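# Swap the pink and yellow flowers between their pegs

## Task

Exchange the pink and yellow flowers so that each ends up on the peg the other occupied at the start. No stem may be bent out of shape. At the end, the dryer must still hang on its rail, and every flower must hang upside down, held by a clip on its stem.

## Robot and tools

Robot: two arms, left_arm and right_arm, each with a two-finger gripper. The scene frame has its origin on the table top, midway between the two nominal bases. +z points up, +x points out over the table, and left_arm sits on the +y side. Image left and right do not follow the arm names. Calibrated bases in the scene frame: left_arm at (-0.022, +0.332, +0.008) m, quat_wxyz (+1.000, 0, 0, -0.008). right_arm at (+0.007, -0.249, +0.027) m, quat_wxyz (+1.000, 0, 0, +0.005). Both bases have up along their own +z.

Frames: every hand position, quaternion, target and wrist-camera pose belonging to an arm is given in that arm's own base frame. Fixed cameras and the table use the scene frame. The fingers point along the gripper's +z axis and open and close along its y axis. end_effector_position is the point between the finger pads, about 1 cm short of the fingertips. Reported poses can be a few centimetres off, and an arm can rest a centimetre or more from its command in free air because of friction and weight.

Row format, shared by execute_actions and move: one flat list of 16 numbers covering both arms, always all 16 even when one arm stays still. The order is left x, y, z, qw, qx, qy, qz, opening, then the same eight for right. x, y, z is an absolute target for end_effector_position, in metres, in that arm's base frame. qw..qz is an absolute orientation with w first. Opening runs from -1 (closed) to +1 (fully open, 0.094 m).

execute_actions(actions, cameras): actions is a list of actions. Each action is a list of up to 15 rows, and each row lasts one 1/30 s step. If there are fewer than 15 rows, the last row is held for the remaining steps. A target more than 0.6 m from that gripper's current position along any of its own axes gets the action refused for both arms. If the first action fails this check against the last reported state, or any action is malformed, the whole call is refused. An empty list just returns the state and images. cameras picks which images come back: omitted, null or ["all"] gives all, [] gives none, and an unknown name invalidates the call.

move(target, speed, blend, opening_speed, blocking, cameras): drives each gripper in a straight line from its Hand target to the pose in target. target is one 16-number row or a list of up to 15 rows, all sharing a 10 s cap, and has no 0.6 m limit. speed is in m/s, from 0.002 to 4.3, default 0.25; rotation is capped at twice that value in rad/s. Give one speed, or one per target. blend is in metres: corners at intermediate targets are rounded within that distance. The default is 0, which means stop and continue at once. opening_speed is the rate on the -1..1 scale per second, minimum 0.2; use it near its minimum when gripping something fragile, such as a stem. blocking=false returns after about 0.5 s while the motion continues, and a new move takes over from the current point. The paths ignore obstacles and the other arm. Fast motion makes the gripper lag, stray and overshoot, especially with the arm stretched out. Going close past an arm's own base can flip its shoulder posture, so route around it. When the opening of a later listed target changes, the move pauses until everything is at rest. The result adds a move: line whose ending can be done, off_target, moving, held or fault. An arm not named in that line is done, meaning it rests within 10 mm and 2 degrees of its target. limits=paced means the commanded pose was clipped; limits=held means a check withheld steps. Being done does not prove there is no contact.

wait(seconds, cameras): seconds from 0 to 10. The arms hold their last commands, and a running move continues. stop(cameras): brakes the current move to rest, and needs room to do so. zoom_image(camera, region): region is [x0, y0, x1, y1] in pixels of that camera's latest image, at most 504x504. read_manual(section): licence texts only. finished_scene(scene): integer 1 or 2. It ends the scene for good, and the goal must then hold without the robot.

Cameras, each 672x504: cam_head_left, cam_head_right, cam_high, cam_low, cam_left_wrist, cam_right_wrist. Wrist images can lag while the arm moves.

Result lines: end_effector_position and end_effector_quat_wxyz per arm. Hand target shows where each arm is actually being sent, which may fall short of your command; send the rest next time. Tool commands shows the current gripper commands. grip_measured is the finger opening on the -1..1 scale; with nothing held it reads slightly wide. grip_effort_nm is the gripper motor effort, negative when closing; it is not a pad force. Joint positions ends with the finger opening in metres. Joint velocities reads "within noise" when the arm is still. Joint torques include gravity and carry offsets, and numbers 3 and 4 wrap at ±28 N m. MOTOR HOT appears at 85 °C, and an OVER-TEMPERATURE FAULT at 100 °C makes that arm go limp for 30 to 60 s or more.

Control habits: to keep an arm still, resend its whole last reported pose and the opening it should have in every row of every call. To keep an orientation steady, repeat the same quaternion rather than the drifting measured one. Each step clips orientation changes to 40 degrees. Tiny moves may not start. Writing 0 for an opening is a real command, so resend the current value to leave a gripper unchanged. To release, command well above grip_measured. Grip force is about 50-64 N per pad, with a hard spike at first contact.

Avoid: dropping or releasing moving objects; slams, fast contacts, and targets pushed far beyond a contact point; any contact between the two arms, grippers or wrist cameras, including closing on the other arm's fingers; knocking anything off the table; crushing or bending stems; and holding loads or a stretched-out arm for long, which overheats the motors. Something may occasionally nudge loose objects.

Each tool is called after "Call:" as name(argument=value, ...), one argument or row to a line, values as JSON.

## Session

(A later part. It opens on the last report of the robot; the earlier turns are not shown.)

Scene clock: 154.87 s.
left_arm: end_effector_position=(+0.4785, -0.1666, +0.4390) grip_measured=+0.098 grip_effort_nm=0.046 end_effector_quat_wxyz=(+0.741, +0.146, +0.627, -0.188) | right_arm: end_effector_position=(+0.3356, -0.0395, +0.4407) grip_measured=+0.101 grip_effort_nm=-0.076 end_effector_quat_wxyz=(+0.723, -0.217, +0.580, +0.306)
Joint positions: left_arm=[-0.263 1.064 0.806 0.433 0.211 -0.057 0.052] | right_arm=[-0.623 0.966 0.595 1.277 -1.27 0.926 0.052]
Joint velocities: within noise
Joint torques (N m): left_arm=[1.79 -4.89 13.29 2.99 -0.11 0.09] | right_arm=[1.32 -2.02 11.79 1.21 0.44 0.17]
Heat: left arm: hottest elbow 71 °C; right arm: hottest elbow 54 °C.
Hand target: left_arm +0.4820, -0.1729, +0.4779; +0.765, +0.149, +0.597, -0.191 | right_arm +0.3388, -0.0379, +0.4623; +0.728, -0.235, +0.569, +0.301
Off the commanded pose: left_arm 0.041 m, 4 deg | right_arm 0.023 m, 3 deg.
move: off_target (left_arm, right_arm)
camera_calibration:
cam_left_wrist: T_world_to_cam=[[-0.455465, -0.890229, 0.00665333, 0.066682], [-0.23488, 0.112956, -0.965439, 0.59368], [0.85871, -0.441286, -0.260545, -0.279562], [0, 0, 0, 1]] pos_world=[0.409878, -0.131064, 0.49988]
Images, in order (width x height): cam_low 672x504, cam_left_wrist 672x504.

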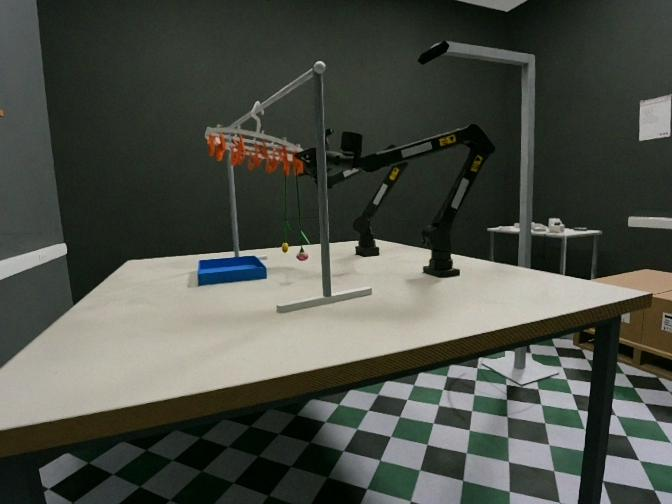

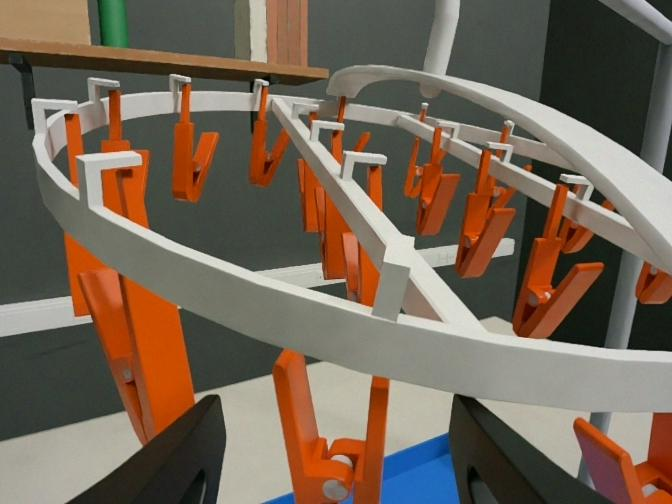

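Call:
move(
  target=[
    [0.485,-0.174,0.479,0.7646,0.1489,0.5974,-0.1906,0.1,0.33,0.12,0.37,0.7707,-0.2224,0.4769,0.3594,0.1],
    [0.485,-0.174,0.479,0.7646,0.1489,0.5974,-0.1906,0.1,0.385,0.325,0.337,0.7707,-0.2224,0.4769,0.3594,0.1],
  ],
  speed=0.15,
  blend=0.03,
  cameras=["cam_right_wrist","cam_head_left","cam_high"],
)

Scene clock: 166.97 s.
left_arm: end_effector_position=(+0.4786, -0.1665, +0.4394) grip_measured=+0.098 grip_effort_nm=0.056 end_effector_quat_wxyz=(+0.742, +0.146, +0.627, -0.188) | right_arm: end_effector_position=(+0.3792, +0.3162, +0.3183) grip_measured=+0.101 grip_effort_nm=-0.076 end_effector_quat_wxyz=(+0.756, -0.221, +0.500, +0.360)
Joint positions: left_arm=[-0.263 1.064 0.807 0.433 0.211 -0.057 0.052] | right_arm=[0.62 1.418 0.529 1.315 -0.22 0.128 0.052]
Joint velocities: within noise
Joint torques (N m): left_arm=[1.79 -4.89 13.3 2.93 -0.09 0.09] | right_arm=[1.2 -7.77 9.32 2.4 0.15 -0.14]
Heat: left arm: hottest elbow 72 °C; right arm: hottest elbow 54 °C.
Hand target: left_arm +0.4820, -0.1729, +0.4779; +0.764, +0.149, +0.597, -0.191 | right_arm +0.3841, +0.3243, +0.3368; +0.771, -0.222, +0.477, +0.359
Off the commanded pose: left_arm 0.041 m, 4 deg | right_arm 0.021 m, 3 deg.
move: off_target (left_arm, right_arm)
camera_calibration:
cam_right_wrist: T_world_to_cam=[[0.766887, -0.641582, -0.0160256, -0.083982], [-0.0208811, 0.0000135057, -0.999782, 0.367306], [0.641442, 0.767055, -0.0133866, -0.394639], [0, 0, 0, 1]] pos_world=[0.325213, 0.248824, 0.360597]
Images, in order (width x height): cam_head_left 672x504, cam_high 672x504, cam_right_wrist 672x504.

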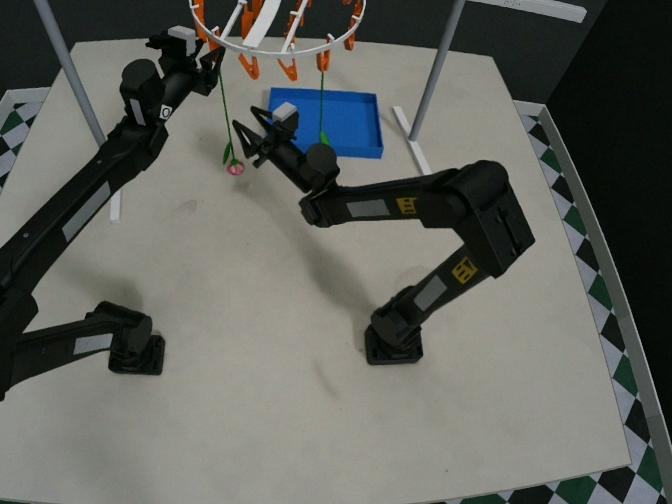

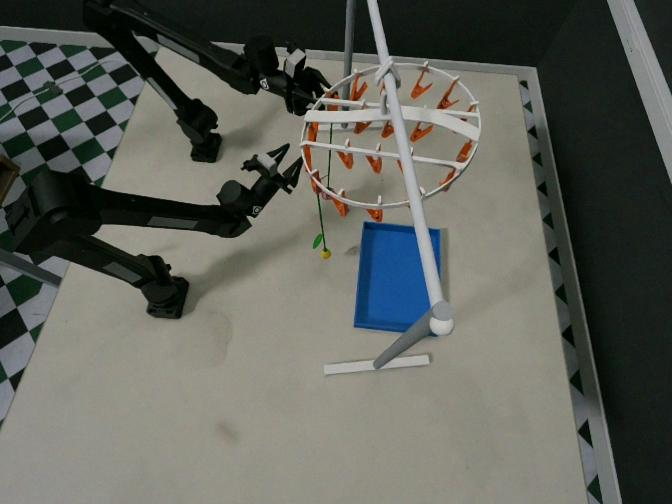

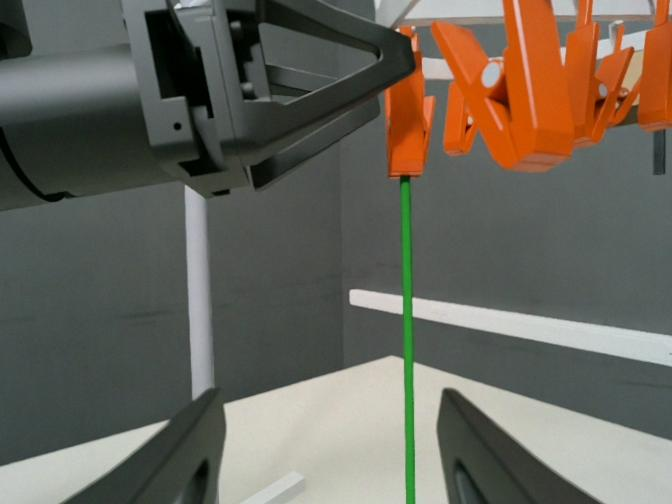

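Call:
move(
  target=[0.485,-0.174,0.479,0.7646,0.1489,0.5974,-0.1906,0.1,0.4397,0.3444,0.339,0.7707,-0.2224,0.4769,0.3594,0.1],
  speed=0.1,
  cameras=["cam_right_wrist"],
)

Scene clock: 175.13 s.
left_arm: end_effector_position=(+0.4786, -0.1665, +0.4394) grip_measured=+0.098 grip_effort_nm=0.051 end_effector_quat_wxyz=(+0.742, +0.146, +0.627, -0.188) | right_arm: end_effector_position=(+0.4265, +0.3407, +0.3264) grip_measured=+0.101 grip_effort_nm=-0.071 end_effector_quat_wxyz=(+0.763, -0.226, +0.486, +0.360)
Joint positions: left_arm=[-0.263 1.064 0.807 0.433 0.211 -0.057 0.052] | right_arm=[0.596 1.543 0.681 1.316 -0.252 0.126 0.052]
Joint velocities: within noise
Joint torques (N m): left_arm=[1.79 -4.84 13.29 2.95 -0.09 0.1] | right_arm=[-0.09 -10.11 9.51 1.44 -0.03 0.06]
Heat: left arm: hottest elbow 73 °C; right arm: hottest elbow 53 °C.
Hand target: left_arm +0.4820, -0.1729, +0.4779; +0.765, +0.149, +0.597, -0.191 | right_arm +0.4389, +0.3438, +0.3388; +0.771, -0.222, +0.477, +0.359
Off the commanded pose: left_arm 0.041 m, 4 deg | right_arm 0.019 m, 1 deg.
move: off_target (left_arm, right_arm)
camera_calibration:
cam_right_wrist: T_world_to_cam=[[0.770188, -0.637792, 0.00563526, -0.114123], [0.010864, 0.00428429, -0.999932, 0.361507], [0.637724, 0.770197, 0.0102287, -0.450877], [0, 0, 0, 1]] pos_world=[0.371504, 0.272929, 0.366737]
Images, in order (width x height): cam_right_wrist 672x504.

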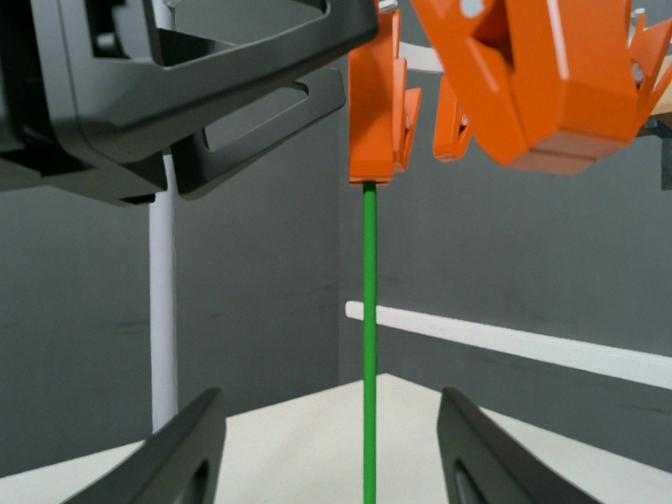

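Call:
move(
  target=[0.485,-0.174,0.479,0.7646,0.1489,0.5974,-0.1906,0.1,0.466,0.363,0.337,0.7707,-0.2224,0.4769,0.3594,0.1],
  speed=0.07,
  cameras=["cam_right_wrist"],
)

Scene clock: 183.53 s.
left_arm: end_effector_position=(+0.4786, -0.1665, +0.4394) grip_measured=+0.098 grip_effort_nm=0.051 end_effector_quat_wxyz=(+0.742, +0.146, +0.627, -0.188) | right_arm: end_effector_position=(+0.4531, +0.3587, +0.3252) grip_measured=+0.101 grip_effort_nm=-0.081 end_effector_quat_wxyz=(+0.764, -0.226, +0.486, +0.360)
Joint positions: left_arm=[-0.263 1.064 0.807 0.433 0.211 -0.057 0.052] | right_arm=[0.596 1.617 0.77 1.303 -0.252 0.126 0.052]
Joint velocities: within noise
Joint torques (N m): left_arm=[1.79 -4.89 13.29 2.95 -0.09 0.1] | right_arm=[0.03 -11.63 9.62 1.29 0.07 0.05]
Heat: left arm: hottest elbow 74 °C; right arm: hottest elbow 51 °C.
Hand target: left_arm +0.4820, -0.1729, +0.4779; +0.765, +0.149, +0.597, -0.191 | right_arm +0.4652, +0.3623, +0.3369; +0.771, -0.222, +0.477, +0.359
Off the commanded pose: left_arm 0.041 m, 4 deg | right_arm 0.018 m, 1 deg.
move: off_target (left_arm, right_arm)
camera_calibration:
cam_right_wrist: T_world_to_cam=[[0.770176, -0.637801, 0.00616493, -0.123231], [0.0124155, 0.00532733, -0.999909, 0.358815], [0.63771, 0.770183, 0.0120216, -0.482271], [0, 0, 0, 1]] pos_world=[0.398003, 0.290928, 0.365339]
Images, in order (width x height): cam_right_wrist 672x504.

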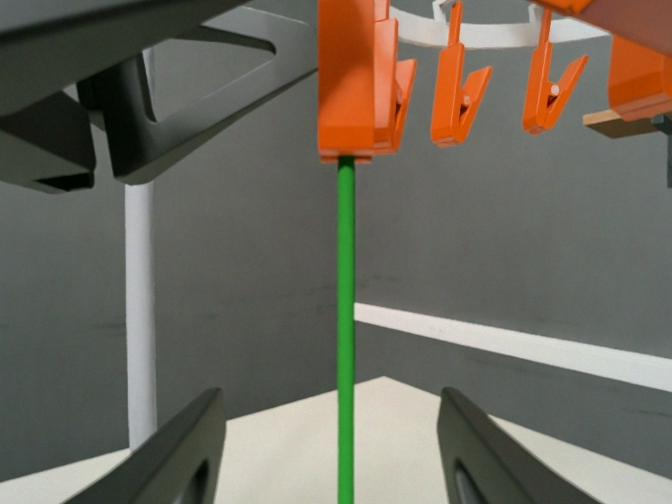

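Call:
move(
  target=[0.485,-0.174,0.479,0.7646,0.1489,0.5974,-0.1906,0.1,0.479,0.3755,0.336,0.7707,-0.2224,0.4769,0.3594,0.1],
  speed=0.06,
  cameras=["cam_right_wrist"],
)

Scene clock: 191.20 s.
left_arm: end_effector_position=(+0.4786, -0.1665, +0.4394) grip_measured=+0.098 grip_effort_nm=0.051 end_effector_quat_wxyz=(+0.742, +0.146, +0.627, -0.188) | right_arm: end_effector_position=(+0.4682, +0.3682, +0.3245) grip_measured=+0.101 grip_effort_nm=-0.071 end_effector_quat_wxyz=(+0.764, -0.225, +0.486, +0.359)
Joint positions: left_arm=[-0.263 1.064 0.807 0.433 0.211 -0.057 0.052] | right_arm=[0.596 1.656 0.82 1.291 -0.249 0.126 0.052]
Joint velocities: within noise
Joint torques (N m): left_arm=[1.73 -4.89 13.29 2.95 -0.08 0.1] | right_arm=[0.44 -12.75 9.77 1.32 0.16 0.02]
Heat: left arm: hottest elbow 74 °C; right arm: hottest elbow 50 °C.
Hand target: left_arm +0.4820, -0.1729, +0.4779; +0.765, +0.149, +0.597, -0.191 | right_arm +0.4782, +0.3749, +0.3360; +0.771, -0.222, +0.477, +0.359
Off the commanded pose: left_arm 0.041 m, 4 deg | right_arm 0.017 m, 1 deg.
move: off_target (left_arm, right_arm)
camera_calibration:
cam_right_wrist: T_world_to_cam=[[0.768154, -0.640248, 0.00464952, -0.126458], [0.0113455, 0.00635054, -0.999915, 0.358014], [0.640165, 0.768142, 0.0121421, -0.499598], [0, 0, 0, 1]] pos_world=[0.412903, 0.300524, 0.364637]
Images, in order (width x height): cam_right_wrist 672x504.

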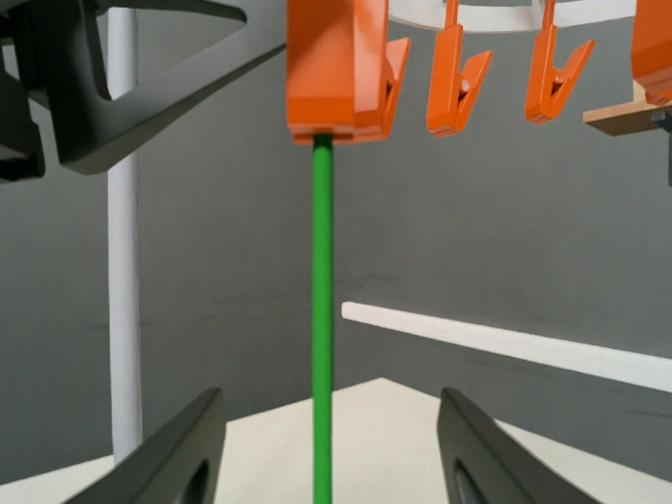

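Call:
move(
  target=[
    [0.485,-0.174,0.479,0.7646,0.1489,0.5974,-0.1906,0.1,0.476,0.3795,0.336,0.7707,-0.2224,0.4769,0.3594,0.1],
    [0.485,-0.174,0.479,0.7646,0.1489,0.5974,-0.1906,0.1,0.476,0.3795,0.336,0.7707,-0.2224,0.4769,0.3594,-1],
  ],
  speed=0.06,
  opening_speed=0.4,
  cameras=["cam_right_wrist"],
)

Scene clock: 197.27 s.
left_arm: end_effector_position=(+0.4786, -0.1665, +0.4394) grip_measured=+0.098 grip_effort_nm=0.051 end_effector_quat_wxyz=(+0.742, +0.146, +0.627, -0.188) | right_arm: end_effector_position=(+0.4691, +0.3680, +0.3245) grip_measured=-0.941 grip_effort_nm=-0.999 end_effector_quat_wxyz=(+0.765, -0.221, +0.488, +0.357)
Joint positions: left_arm=[-0.263 1.064 0.807 0.433 0.211 -0.057 0.052] | right_arm=[0.598 1.656 0.821 1.289 -0.239 0.126 0.003]
Joint velocities: within noise
Joint torques (N m): left_arm=[1.73 -4.89 13.3 2.95 -0.09 0.1] | right_arm=[1.44 -12.69 9.73 1.4 0.15 -0.02]
Heat: left arm: hottest elbow 74 °C; right arm: hottest elbow 50 °C.
Hand target: left_arm +0.4820, -0.1729, +0.4780; +0.765, +0.149, +0.597, -0.191 | right_arm +0.4752, +0.3788, +0.3359; +0.771, -0.222, +0.477, +0.359
Off the commanded pose: left_arm 0.041 m, 4 deg | right_arm 0.018 m, 1 deg.
move: off_target (left_arm, right_arm); target 2's new opening was sent with right_arm's hand 0.018 m and 1 deg from that target
camera_calibration:
cam_right_wrist: T_world_to_cam=[[0.763448, -0.645869, 0.0000085406, -0.121598], [0.00762996, 0.00900576, -0.99993, 0.358745], [0.645824, 0.763395, 0.0118034, -0.500764], [0, 0, 0, 1]] pos_world=[0.413502, 0.300513, 0.364632]
Images, in order (width x height): cam_right_wrist 672x504.

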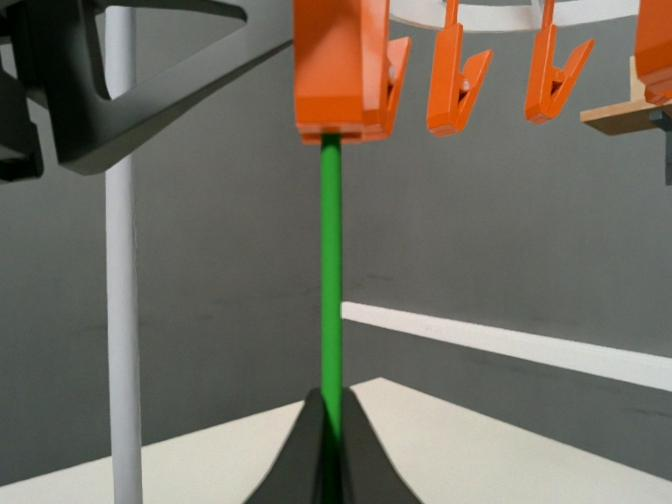

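Call:
move(
  target=[0.485,-0.174,0.479,0.7646,0.1489,0.5974,-0.1906,-0.95,0.4752,0.3788,0.336,0.7707,-0.2224,0.4769,0.3594,-1],
  opening_speed=0.3,
  cameras=["cam_right_wrist","cam_left_wrist"],
)

Scene clock: 206.20 s.
left_arm: end_effector_position=(+0.4780, -0.1686, +0.4392) grip_measured=-0.938 grip_effort_nm=-0.374 end_effector_quat_wxyz=(+0.741, +0.147, +0.627, -0.189) | right_arm: end_effector_position=(+0.4689, +0.3684, +0.3242) grip_measured=-0.943 grip_effort_nm=-1.033 end_effector_quat_wxyz=(+0.765, -0.221, +0.488, +0.358)
Joint positions: left_arm=[-0.267 1.065 0.807 0.433 0.211 -0.057 0.003] | right_arm=[0.598 1.656 0.821 1.288 -0.239 0.126 0.003]
Joint velocities: left_arm=[-0.015 0.005 -0.017 -0.007 -0.095 0.007 0.005] | right_arm=[within noise]
Joint torques (N m): left_arm=[2.02 -4.84 13.29 2.93 -0.09 0.1] | right_arm=[1.38 -13.04 9.54 1.47 0.14 -0.01]
Heat: left arm: hottest elbow 75 °C; right arm: hottest elbow 49 °C.
Hand target: left_arm +0.4821, -0.1731, +0.4778; +0.764, +0.149, +0.598, -0.191 | right_arm +0.4744, +0.3783, +0.3359; +0.771, -0.222, +0.477, +0.359
Off the commanded pose: left_arm 0.041 m, 4 deg | right_arm 0.017 m, 1 deg.
move: off_target (left_arm, right_arm)
camera_calibration:
cam_left_wrist: T_world_to_cam=[[-0.45895, -0.888437, 0.00669483, 0.0665472], [-0.234107, 0.11366, -0.965544, 0.593907], [0.857064, -0.444704, -0.260154, -0.279907], [0, 0, 0, 1]] pos_world=[0.409478, -0.132856, 0.500179]
cam_right_wrist: T_world_to_cam=[[0.763953, -0.645271, -0.000219287, -0.121569], [0.00674112, 0.0083208, -0.999943, 0.359119], [0.645236, 0.763908, 0.0107066, -0.500515], [0, 0, 0, 1]] pos_world=[0.413403, 0.300915, 0.364431]
Images, in order (width x height): cam_left_wrist 672x504, cam_right_wrist 672x504.

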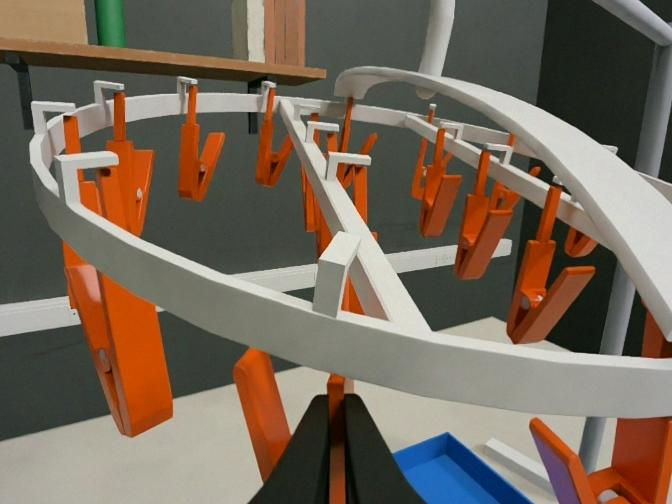

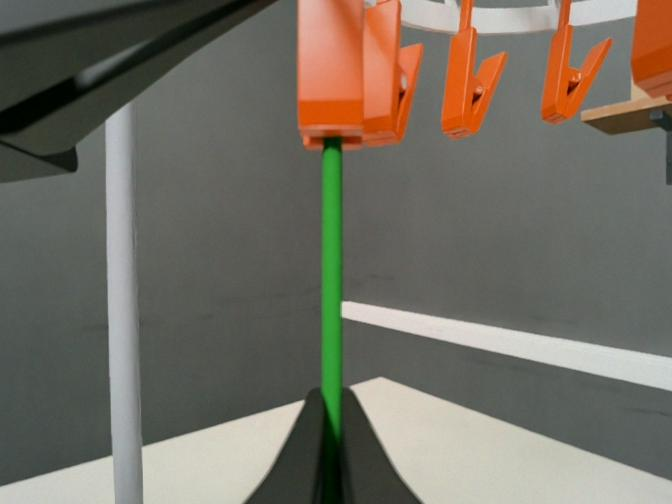

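Call:
move(
  target=[0.485,-0.174,0.479,0.7646,0.1489,0.5974,-0.1906,0.1,0.4752,0.3788,0.336,0.7707,-0.2224,0.4769,0.3594,-1],
  opening_speed=0.8,
  cameras=["cam_left_wrist","cam_high"],
)

Call:
zoom_image(
  camera="cam_high",
  region=[220, 30, 480, 230],
)

Scene clock: 217.30 s.
left_arm: end_effector_position=(+0.4780, -0.1685, +0.4392) grip_measured=+0.097 grip_effort_nm=0.056 end_effector_quat_wxyz=(+0.741, +0.147, +0.627, -0.189) | right_arm: end_effector_position=(+0.4689, +0.3684, +0.3241) grip_measured=-0.943 grip_effort_nm=-1.033 end_effector_quat_wxyz=(+0.765, -0.221, +0.488, +0.358)
Joint positions: left_arm=[-0.267 1.065 0.807 0.433 0.21 -0.057 0.052] | right_arm=[0.598 1.656 0.821 1.288 -0.239 0.126 0.003]
Joint velocities: within noise
Joint torques (N m): left_arm=[2.08 -4.89 13.29 2.95 -0.09 0.1] | right_arm=[1.2 -13.1 9.54 1.46 0.15 -0.02]
Heat: left arm: hottest elbow 75 °C; right arm: hottest elbow 48 °C.
Hand target: left_arm +0.4821, -0.1730, +0.4779; +0.765, +0.149, +0.598, -0.191 | right_arm +0.4744, +0.3783, +0.3359; +0.771, -0.222, +0.477, +0.359
Off the commanded pose: left_arm 0.041 m, 4 deg | right_arm 0.017 m, 2 deg.
move: off_target (left_arm, right_arm)
camera_calibration:
cam_left_wrist: T_world_to_cam=[[-0.458622, -0.888606, 0.00669081, 0.0664805], [-0.234139, 0.113572, -0.965547, 0.593899], [0.857231, -0.444387, -0.260145, -0.279894], [0, 0, 0, 1]] pos_world=[0.409478, -0.132757, 0.500179]
Images, in order (width x height): cam_high 672x504, cam_left_wrist 672x504.

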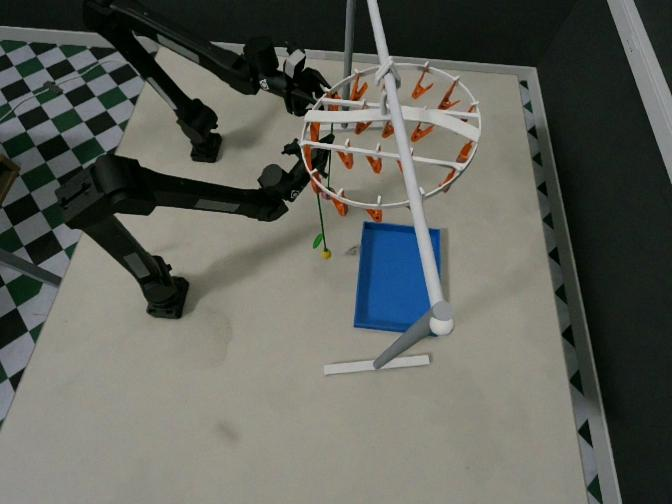

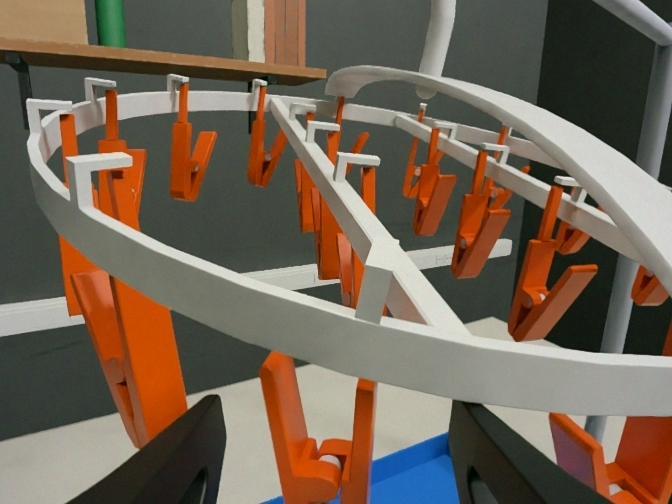

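Scaled by 1.938 from the camera's 672x504 image, which has a finer 960x720 frame.

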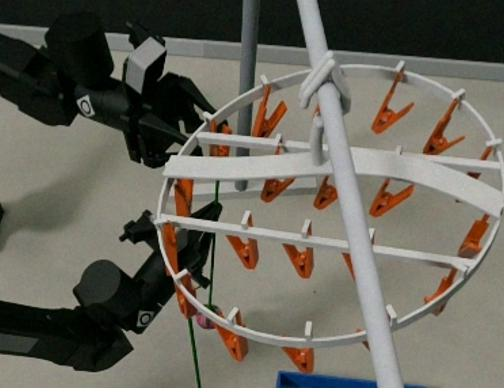

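Call:
move(
  target=[0.5035,-0.180,0.480,0.7646,0.1489,0.5974,-0.1906,0.1,0.4752,0.3788,0.336,0.7707,-0.2224,0.4769,0.3594,-1],
  speed=0.05,
  cameras=["cam_left_wrist"],
)

Scene clock: 220.30 s.
left_arm: end_effector_position=(+0.4962, -0.1732, +0.4363) grip_measured=+0.098 grip_effort_nm=0.061 end_effector_quat_wxyz=(+0.739, +0.147, +0.630, -0.189) | right_arm: end_effector_position=(+0.4689, +0.3684, +0.3241) grip_measured=-0.943 grip_effort_nm=-1.028 end_effector_quat_wxyz=(+0.765, -0.221, +0.488, +0.358)
Joint positions: left_arm=[-0.267 1.12 0.842 0.444 0.209 -0.057 0.052] | right_arm=[0.598 1.656 0.821 1.288 -0.239 0.126 0.003]
Joint velocities: within noise
Joint torques (N m): left_arm=[1.9 -5.71 13.6 3.08 -0.09 0.1] | right_arm=[1.2 -12.86 9.51 1.47 0.15 -0.03]
Heat: left arm: hottest elbow 76 °C; right arm: hottest elbow 48 °C.
Hand target: left_arm +0.4999, -0.1788, +0.4789; +0.765, +0.149, +0.597, -0.191 | right_arm +0.4744, +0.3783, +0.3359; +0.771, -0.222, +0.477, +0.359
Off the commanded pose: left_arm 0.045 m, 5 deg | right_arm 0.017 m, 2 deg.
move: off_target (left_arm, right_arm)
camera_calibration:
cam_left_wrist: T_world_to_cam=[[-0.457134, -0.889354, 0.00882352, 0.0687786], [-0.242643, 0.115164, -0.963256, 0.599241], [0.855659, -0.442478, -0.268441, -0.293613], [0, 0, 0, 1]] pos_world=[0.428075, -0.13776, 0.497798]
Images, in order (width x height): cam_left_wrist 672x504.

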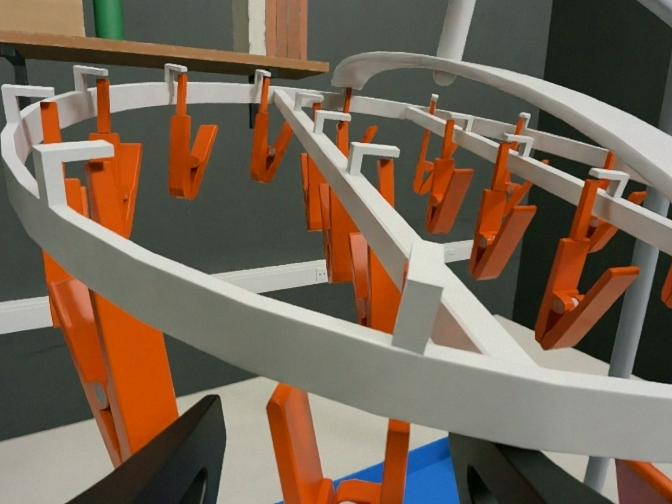

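Call:
move(
  target=[0.5035,-0.180,0.480,0.7646,0.1489,0.5974,-0.1906,-0.95,0.4752,0.3788,0.336,0.7707,-0.2224,0.4769,0.3594,-1],
  opening_speed=0.3,
  cameras=["cam_right_wrist","cam_left_wrist"],
)

Scene clock: 225.43 s.
left_arm: end_effector_position=(+0.4964, -0.1732, +0.4405) grip_measured=-0.584 grip_effort_nm=-1.062 end_effector_quat_wxyz=(+0.741, +0.146, +0.627, -0.189) | right_arm: end_effector_position=(+0.4689, +0.3684, +0.3241) grip_measured=-0.943 grip_effort_nm=-1.043 end_effector_quat_wxyz=(+0.765, -0.221, +0.488, +0.358)
Joint positions: left_arm=[-0.267 1.12 0.848 0.447 0.208 -0.057 0.02] | right_arm=[0.598 1.656 0.821 1.288 -0.239 0.126 0.003]
Joint velocities: within noise
Joint torques (N m): left_arm=[1.9 -5.54 13.29 2.95 -0.09 0.11] | right_arm=[1.2 -12.92 9.48 1.47 0.16 -0.03]
Heat: left arm: hottest elbow 78 °C; right arm: hottest elbow 48 °C.
Hand target: left_arm +0.5004, -0.1789, +0.4790; +0.765, +0.149, +0.597, -0.191 | right_arm +0.4744, +0.3783, +0.3359; +0.771, -0.222, +0.477, +0.359
Off the commanded pose: left_arm 0.041 m, 4 deg | right_arm 0.017 m, 2 deg.
move: off_target (left_arm, right_arm)
camera_calibration:
cam_left_wrist: T_world_to_cam=[[-0.456892, -0.889494, 0.00706357, 0.069593], [-0.234534, 0.112802, -0.965541, 0.599972], [0.858046, -0.442805, -0.260155, -0.297615], [0, 0, 0, 1]] pos_world=[0.427878, -0.137561, 0.50138]
cam_right_wrist: T_world_to_cam=[[0.763954, -0.645271, -0.000320117, -0.121468], [0.00640683, 0.0080813, -0.999947, 0.35933], [0.645239, 0.763911, 0.0103079, -0.500448], [0, 0, 0, 1]] pos_world=[0.413403, 0.301015, 0.36443]
Images, in order (width x height): cam_left_wrist 672x504, cam_right_wrist 672x504.

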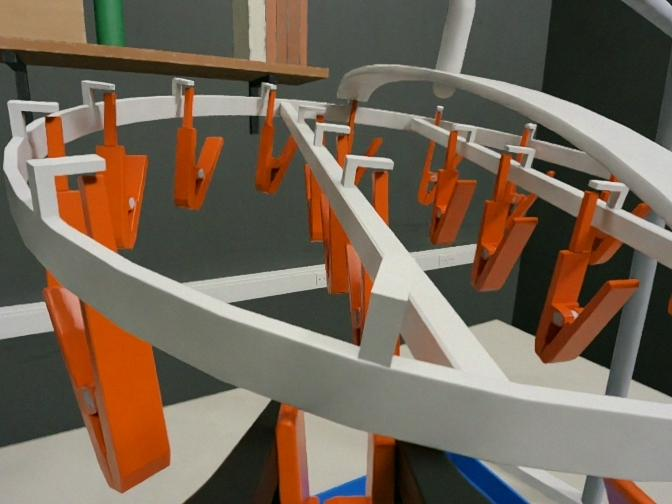

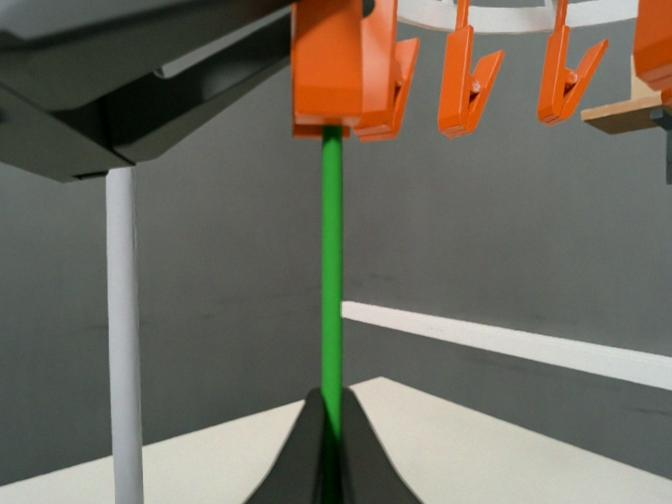

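Call:
move(
  target=[0.5035,-0.180,0.480,0.7646,0.1489,0.5974,-0.1906,-0.95,0.4752,0.3788,0.296,0.7707,-0.2224,0.4769,0.3594,-1],
  speed=0.06,
  cameras=["cam_right_wrist"],
)

Scene clock: 228.40 s.
left_arm: end_effector_position=(+0.4964, -0.1732, +0.4405) grip_measured=-0.584 grip_effort_nm=-1.062 end_effector_quat_wxyz=(+0.741, +0.146, +0.627, -0.189) | right_arm: end_effector_position=(+0.4745, +0.3722, +0.2905) grip_measured=-0.944 grip_effort_nm=-1.033 end_effector_quat_wxyz=(+0.764, -0.221, +0.489, +0.358)
Joint positions: left_arm=[-0.267 1.12 0.848 0.447 0.208 -0.057 0.02] | right_arm=[0.598 1.749 0.821 1.38 -0.239 0.126 0.003]
Joint velocities: within noise
Joint torques (N m): left_arm=[1.9 -5.54 13.3 2.92 -0.09 0.1] | right_arm=[1.03 -13.92 7.32 2.4 0.15 -0.03]
Heat: left arm: hottest elbow 79 °C; right arm: hottest elbow 48 °C.
Hand target: left_arm +0.5004, -0.1789, +0.4790; +0.765, +0.149, +0.597, -0.191 | right_arm +0.4750, +0.3786, +0.2959; +0.771, -0.222, +0.477, +0.359
Off the commanded pose: left_arm 0.041 m, 4 deg | right_arm 0.009 m, 2 deg.
move: off_target (left_arm)
camera_calibration:
cam_right_wrist: T_world_to_cam=[[0.763955, -0.64527, -0.000495147, -0.123248], [0.00608102, 0.00796682, -0.99995, 0.325837], [0.645241, 0.763913, 0.0100102, -0.506522], [0, 0, 0, 1]] pos_world=[0.419003, 0.304815, 0.33083]
Images, in order (width x height): cam_right_wrist 672x504.

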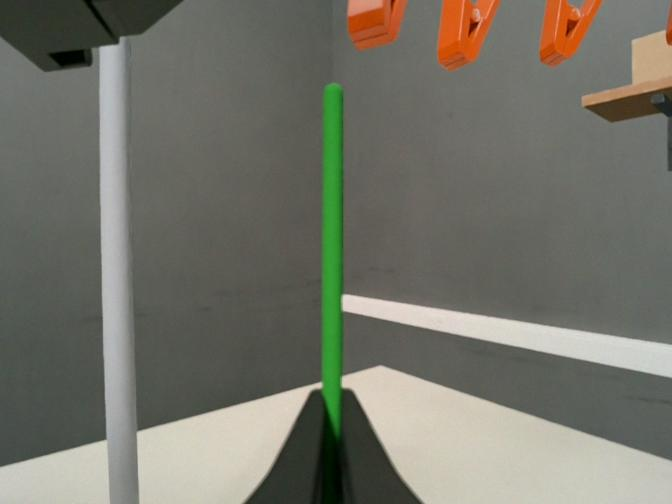

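Call:
move(
  target=[
    [0.5035,-0.180,0.480,0.7646,0.1489,0.5974,-0.1906,-0.95,0.39,0.277,0.29,0.7707,-0.2224,0.4769,0.3594,-1],
    [0.5035,-0.180,0.480,0.7646,0.1489,0.5974,-0.1906,-0.3,0.36,0.24,0.28,0.7707,-0.2224,0.4769,0.3594,-1],
    [0.5035,-0.180,0.480,0.7646,0.1489,0.5974,-0.1906,0.1,0.36,0.24,0.28,0.7707,-0.2224,0.4769,0.3594,-1],
    [0.432,-0.142,0.470,0.7646,0.1489,0.5974,-0.1906,0.1,0.36,0.24,0.28,0.7707,-0.2224,0.4769,0.3594,-1],
  ],
  speed=0.07,
  opening_speed=0.6,
  cameras=["cam_right_wrist","cam_head_left","cam_left_wrist"],
)

Scene clock: 246.83 s.
left_arm: end_effector_position=(+0.4335, -0.1477, +0.4666) grip_measured=+0.098 grip_effort_nm=0.051 end_effector_quat_wxyz=(+0.764, +0.154, +0.597, -0.191) | right_arm: end_effector_position=(+0.3622, +0.2458, +0.2765) grip_measured=-0.944 grip_effort_nm=-1.038 end_effector_quat_wxyz=(+0.762, -0.231, +0.491, +0.353)
Joint positions: left_arm=[-0.231 0.921 0.747 0.424 0.258 -0.057 0.052] | right_arm=[0.45 1.471 0.367 1.565 -0.384 0.178 0.003]
Joint velocities: within noise
Joint torques (N m): left_arm=[3.49 -4.84 8.94 1.59 0.1 -0.05] | right_arm=[-0.32 -8.18 4.05 2.32 0.03 0.18]
Heat: left arm: hottest elbow 82 °C; right arm: hottest elbow 46 °C.
Hand target: left_arm +0.4320, -0.1421, +0.4698; +0.765, +0.149, +0.597, -0.191 | right_arm +0.3600, +0.2403, +0.2804; +0.766, -0.225, +0.486, +0.356
Off the commanded pose: left_arm 0.007 m, 1 deg | right_arm 0.007 m, 2 deg.
joint sent to its limit (right arm) — joint 4 (wrist pitch), upper limit. The joint targets still meet the commanded pose.
move: done; target 2's new opening was sent with left_arm's hand 0.041 m and 4 deg from that target; target 3's new opening was sent with left_arm's hand 0.041 m and 4 deg from that target
camera_calibration:
cam_left_wrist: T_world_to_cam=[[-0.468045, -0.883475, -0.020125, 0.0817253], [-0.15978, 0.107002, -0.981336, 0.581602], [0.86914, -0.456094, -0.191244, -0.264433], [0, 0, 0, 1]] pos_world=[0.361009, -0.110637, 0.521821]
cam_right_wrist: T_world_to_cam=[[0.765927, -0.642746, 0.0152982, -0.124786], [0.00933972, -0.0126688, -0.999876, 0.317403], [0.64286, 0.765975, -0.00370027, -0.333183], [0, 0, 0, 1]] pos_world=[0.306803, 0.179026, 0.31804]
Images, in order (width x height): cam_head_left 672x504, cam_left_wrist 672x504, cam_right_wrist 672x504.

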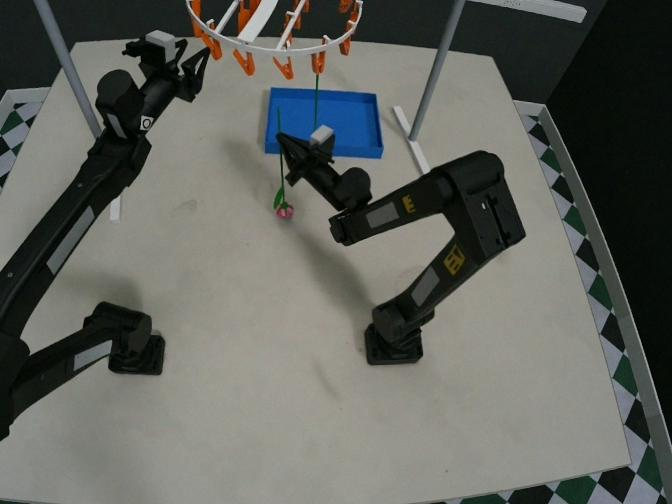

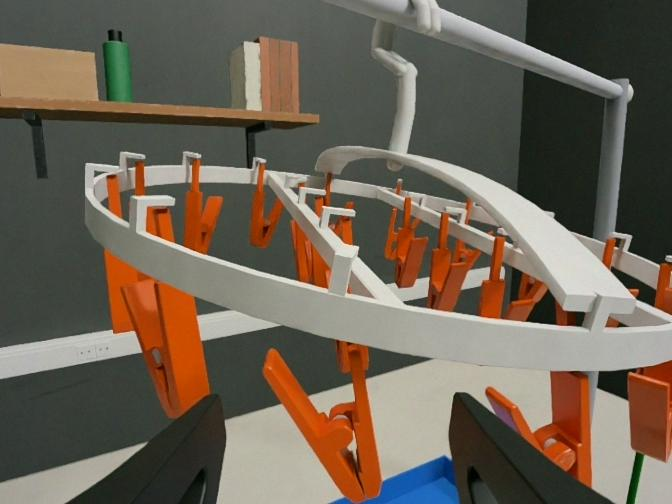

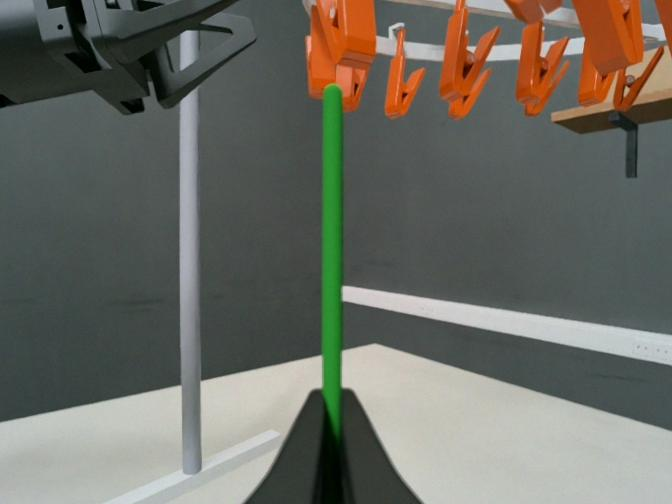

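Call:
move(
  target=[
    [0.28,0.02,0.36,0.7646,0.1489,0.5974,-0.1906,0.1,0.34,0.24,0.30,0.683,-0.183,0.683,0.183,-1],
    [0.22,0.08,0.28,0.7646,0.1489,0.5974,-0.1906,0.1,0.33,0.25,0.28,0.46,-0.0773,0.8836,0.0403,-1],
    [0.22,0.08,0.28,0.7646,0.1489,0.5974,-0.1906,0.1,0.33,0.27,0.20,0.1994,0,0.9799,0,-1],
  ],
  speed=0.25,
  blend=0.02,
  cameras=["cam_right_wrist","cam_head_left","cam_low"],
)

Scene clock: 258.33 s.
left_arm: end_effector_position=(+0.2225, +0.0775, +0.2803) grip_measured=+0.098 grip_effort_nm=0.051 end_effector_quat_wxyz=(+0.738, +0.096, +0.655, -0.132) | right_arm: end_effector_position=(+0.3154, +0.2600, +0.1797) grip_measured=-0.944 grip_effort_nm=-1.038 end_effector_quat_wxyz=(+0.187, -0.016, +0.982, -0.015)
Joint positions: left_arm=[1.141 0.785 0.094 1.551 1.407 -0.886 0.052] | right_arm=[0.81 1.281 1.011 -1.052 0.287 0.742 0.003]
Joint velocities: within noise
Joint torques (N m): left_arm=[3.43 0.91 6.26 1.39 -0.34 -0.05] | right_arm=[-0.32 -8.41 12.19 0.44 0.14 0.19]
Heat: left arm: hottest elbow 78 °C; right arm: hottest elbow 46 °C.
Hand target: left_arm +0.2213, +0.0793, +0.2803; +0.739, +0.093, +0.655, -0.128 | right_arm +0.3293, +0.2692, +0.2001; +0.200, +0.000, +0.980, +0.000
Off the commanded pose: left_arm 0.004 m, 12 deg | right_arm 0.027 m, 3 deg.
joint sent to its limit (left arm) — joint 4 (wrist pitch), upper limit. The joint targets are off in orientation, not in position.
move: off_target (left_arm, right_arm)
camera_calibration:
cam_right_wrist: T_world_to_cam=[[0.0353606, -0.998823, 0.0332013, 0.241463], [-0.998053, -0.0335865, 0.0525525, 0.355185], [-0.0513755, -0.0349949, -0.998066, 0.291544], [0, 0, 0, 1]] pos_world=[0.360933, 0.263311, 0.264297]
Images, in order (width x height): cam_head_left 672x504, cam_low 672x504, cam_right_wrist 672x504.

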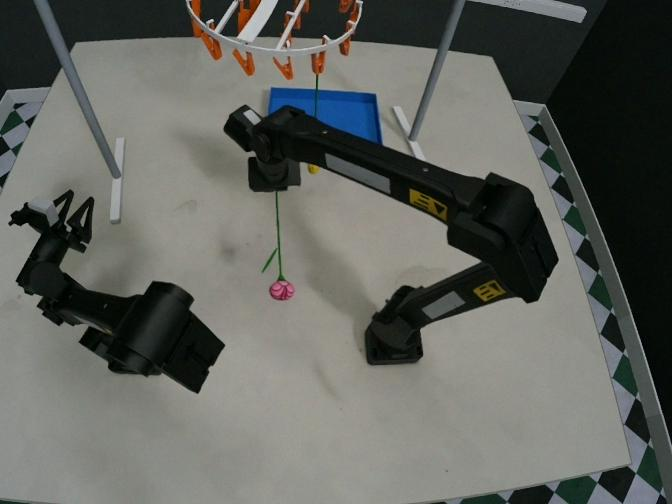

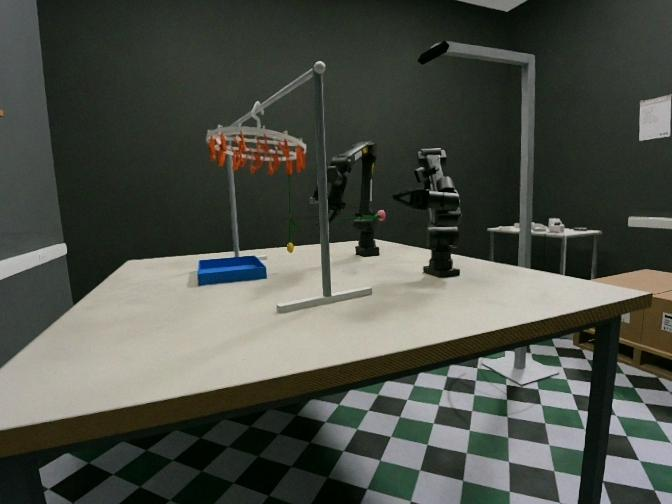

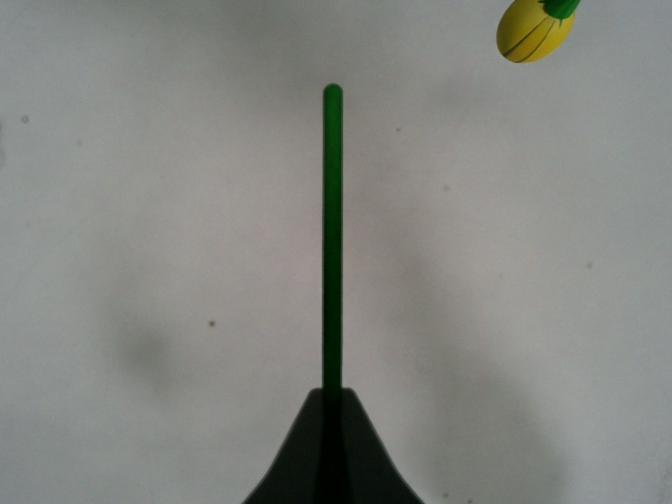

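Call:
move(
  target=[
    [0.22,0.08,0.28,0.7393,0.0926,0.6547,-0.1282,0.1,0.31,0.265,0.13,0.1994,0,0.9799,0,-1],
    [0.22,0.08,0.28,0.7393,0.0926,0.6547,-0.1282,0.1,0.31,0.265,0.03,0.1994,0,0.9799,0,-1],
  ],
  speed=0.12,
  blend=0.02,
  cameras=["cam_right_wrist","cam_head_left","cam_low"],
)

Call:
zoom_image(
  camera="cam_low",
  region=[290, 160, 460, 290],
)

Scene clock: 266.10 s.
left_arm: end_effector_position=(+0.2221, +0.0787, +0.2801) grip_measured=+0.098 grip_effort_nm=0.051 end_effector_quat_wxyz=(+0.738, +0.093, +0.655, -0.131) | right_arm: end_effector_position=(+0.3131, +0.2627, +0.0350) grip_measured=-0.944 grip_effort_nm=-1.043 end_effector_quat_wxyz=(+0.200, -0.002, +0.980, -0.001)
Joint positions: left_arm=[1.147 0.785 0.094 1.551 1.407 -0.889 0.052] | right_arm=[0.82 1.468 0.754 -0.575 0.291 0.774 0.003]
Joint velocities: within noise
Joint torques (N m): left_arm=[3.43 0.56 6.17 1.4 -0.32 -0.05] | right_arm=[1.38 -9.41 6 1.32 0.32 0.18]
Heat: left arm: hottest elbow 74 °C; right arm: hottest elbow 46 °C.
Hand target: left_arm +0.2205, +0.0797, +0.2800; +0.738, +0.091, +0.656, -0.127 | right_arm +0.3099, +0.2648, +0.0300; +0.199, +0.000, +0.980, +0.000
Off the commanded pose: left_arm 0.002 m, 0 deg | right_arm 0.006 m, 0 deg.
joint sent to its limit (left arm) — joint 4 (wrist pitch), upper limit. The joint targets still meet the commanded pose.
move: done
camera_calibration:
cam_right_wrist: T_world_to_cam=[[0.0146269, -0.999893, 0.000339651, 0.257041], [-0.99955, -0.014613, 0.0262022, 0.357034], [-0.0261945, -0.000722755, -0.999657, 0.130253], [0, 0, 0, 1]] pos_world=[0.356525, 0.262325, 0.120766]
Images, in order (width x height): cam_head_left 672x504, cam_low 672x504, cam_right_wrist 672x504.

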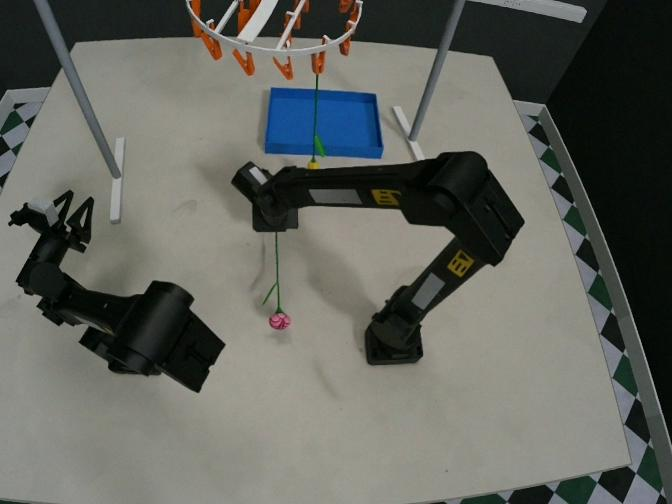

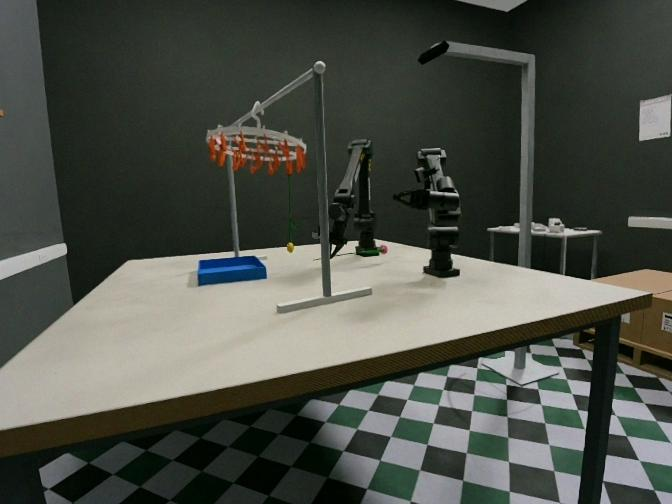

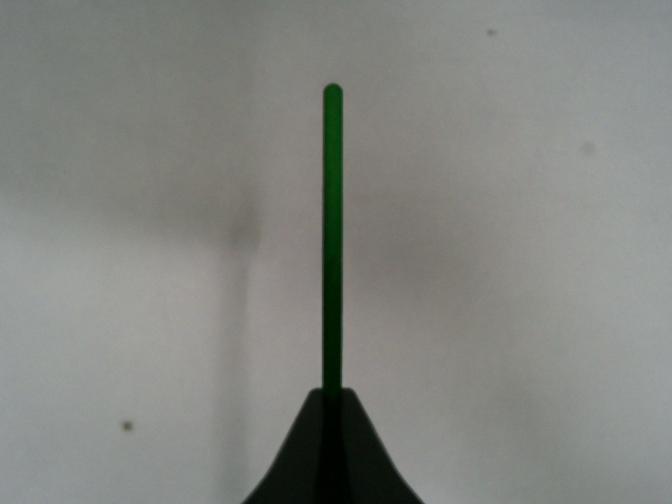

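Scaled by 2.965 from the camera's 672x504 image, which has a finer 960x720 frame.

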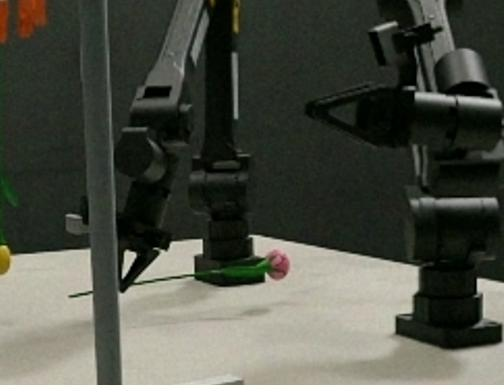

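Call:
move(
  target=[0.22,0.08,0.28,0.7393,0.0926,0.6547,-0.1282,0.1,0.31,0.265,-0.012,0.1994,0,0.9799,0,-1],
  speed=0.06,
  cameras=["cam_right_wrist","cam_low"],
)

Call:
zoom_image(
  camera="cam_low",
  region=[290, 200, 400, 290],
)

Scene clock: 269.00 s.
left_arm: end_effector_position=(+0.2221, +0.0787, +0.2801) grip_measured=+0.098 grip_effort_nm=0.056 end_effector_quat_wxyz=(+0.738, +0.093, +0.656, -0.131) | right_arm: end_effector_position=(+0.3143, +0.2640, -0.0057) grip_measured=-0.944 grip_effort_nm=-1.028 end_effector_quat_wxyz=(+0.201, -0.002, +0.980, +0.001)
Joint positions: left_arm=[1.147 0.785 0.094 1.551 1.407 -0.89 0.052] | right_arm=[0.82 1.564 0.716 -0.437 0.291 0.774 0.003]
Joint velocities: within noise
Joint torques (N m): left_arm=[3.43 0.62 6.19 1.39 -0.32 -0.05] | right_arm=[1.38 -9.76 5.07 1.33 0.32 0.17]
Heat: left arm: hottest elbow 72 °C; right arm: hottest elbow 46 °C.
Hand target: left_arm +0.2205, +0.0797, +0.2800; +0.738, +0.091, +0.656, -0.127 | right_arm +0.3099, +0.2648, -0.0119; +0.199, +0.000, +0.980, +0.000
Off the commanded pose: left_arm 0.002 m, 0 deg | right_arm 0.008 m, 0 deg.
joint sent to its limit (left arm) — joint 4 (wrist pitch), upper limit. The joint targets still meet the commanded pose.
move: done
camera_calibration:
cam_right_wrist: T_world_to_cam=[[0.0145467, -0.999891, -0.00271661, 0.258315], [-0.999623, -0.014606, 0.0232563, 0.359374], [-0.0232934, 0.00237729, -0.999726, 0.0878436], [0, 0, 0, 1]] pos_world=[0.357527, 0.263327, 0.0801635]
Images, in order (width x height): cam_low 672x504, cam_right_wrist 672x504.

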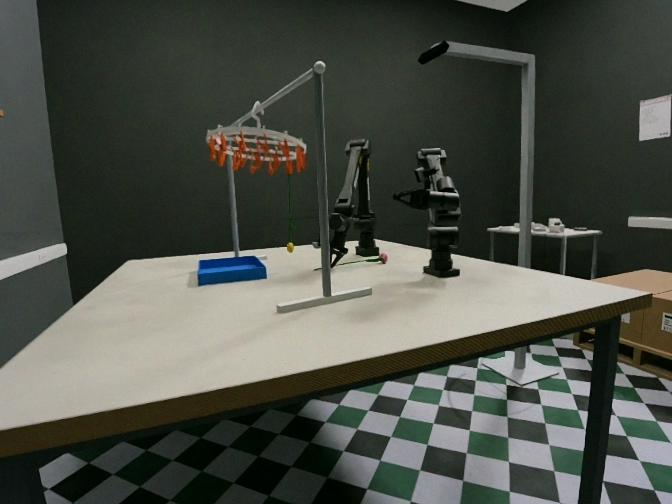

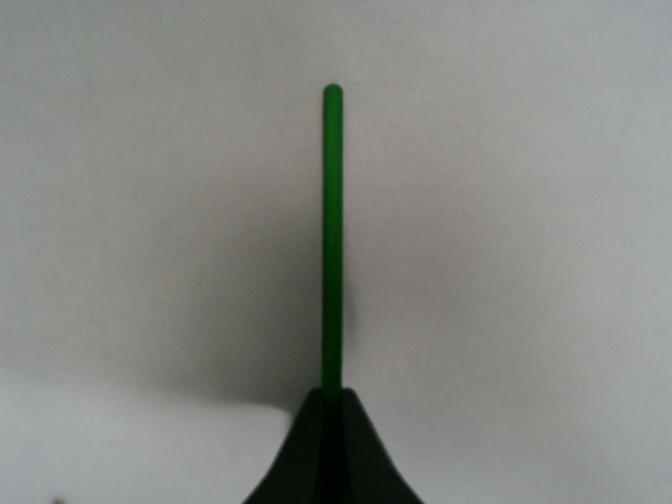

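Scaled by 4.582 from the camera's 672x504 image, which has a finer 960x720 frame.

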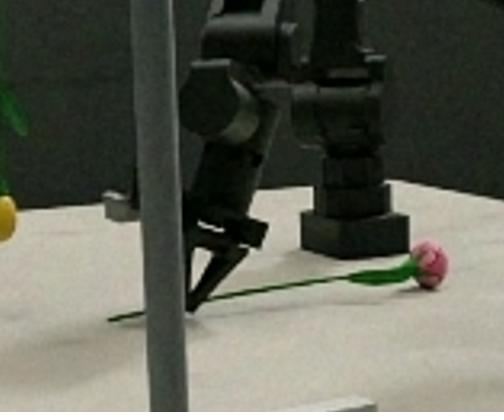

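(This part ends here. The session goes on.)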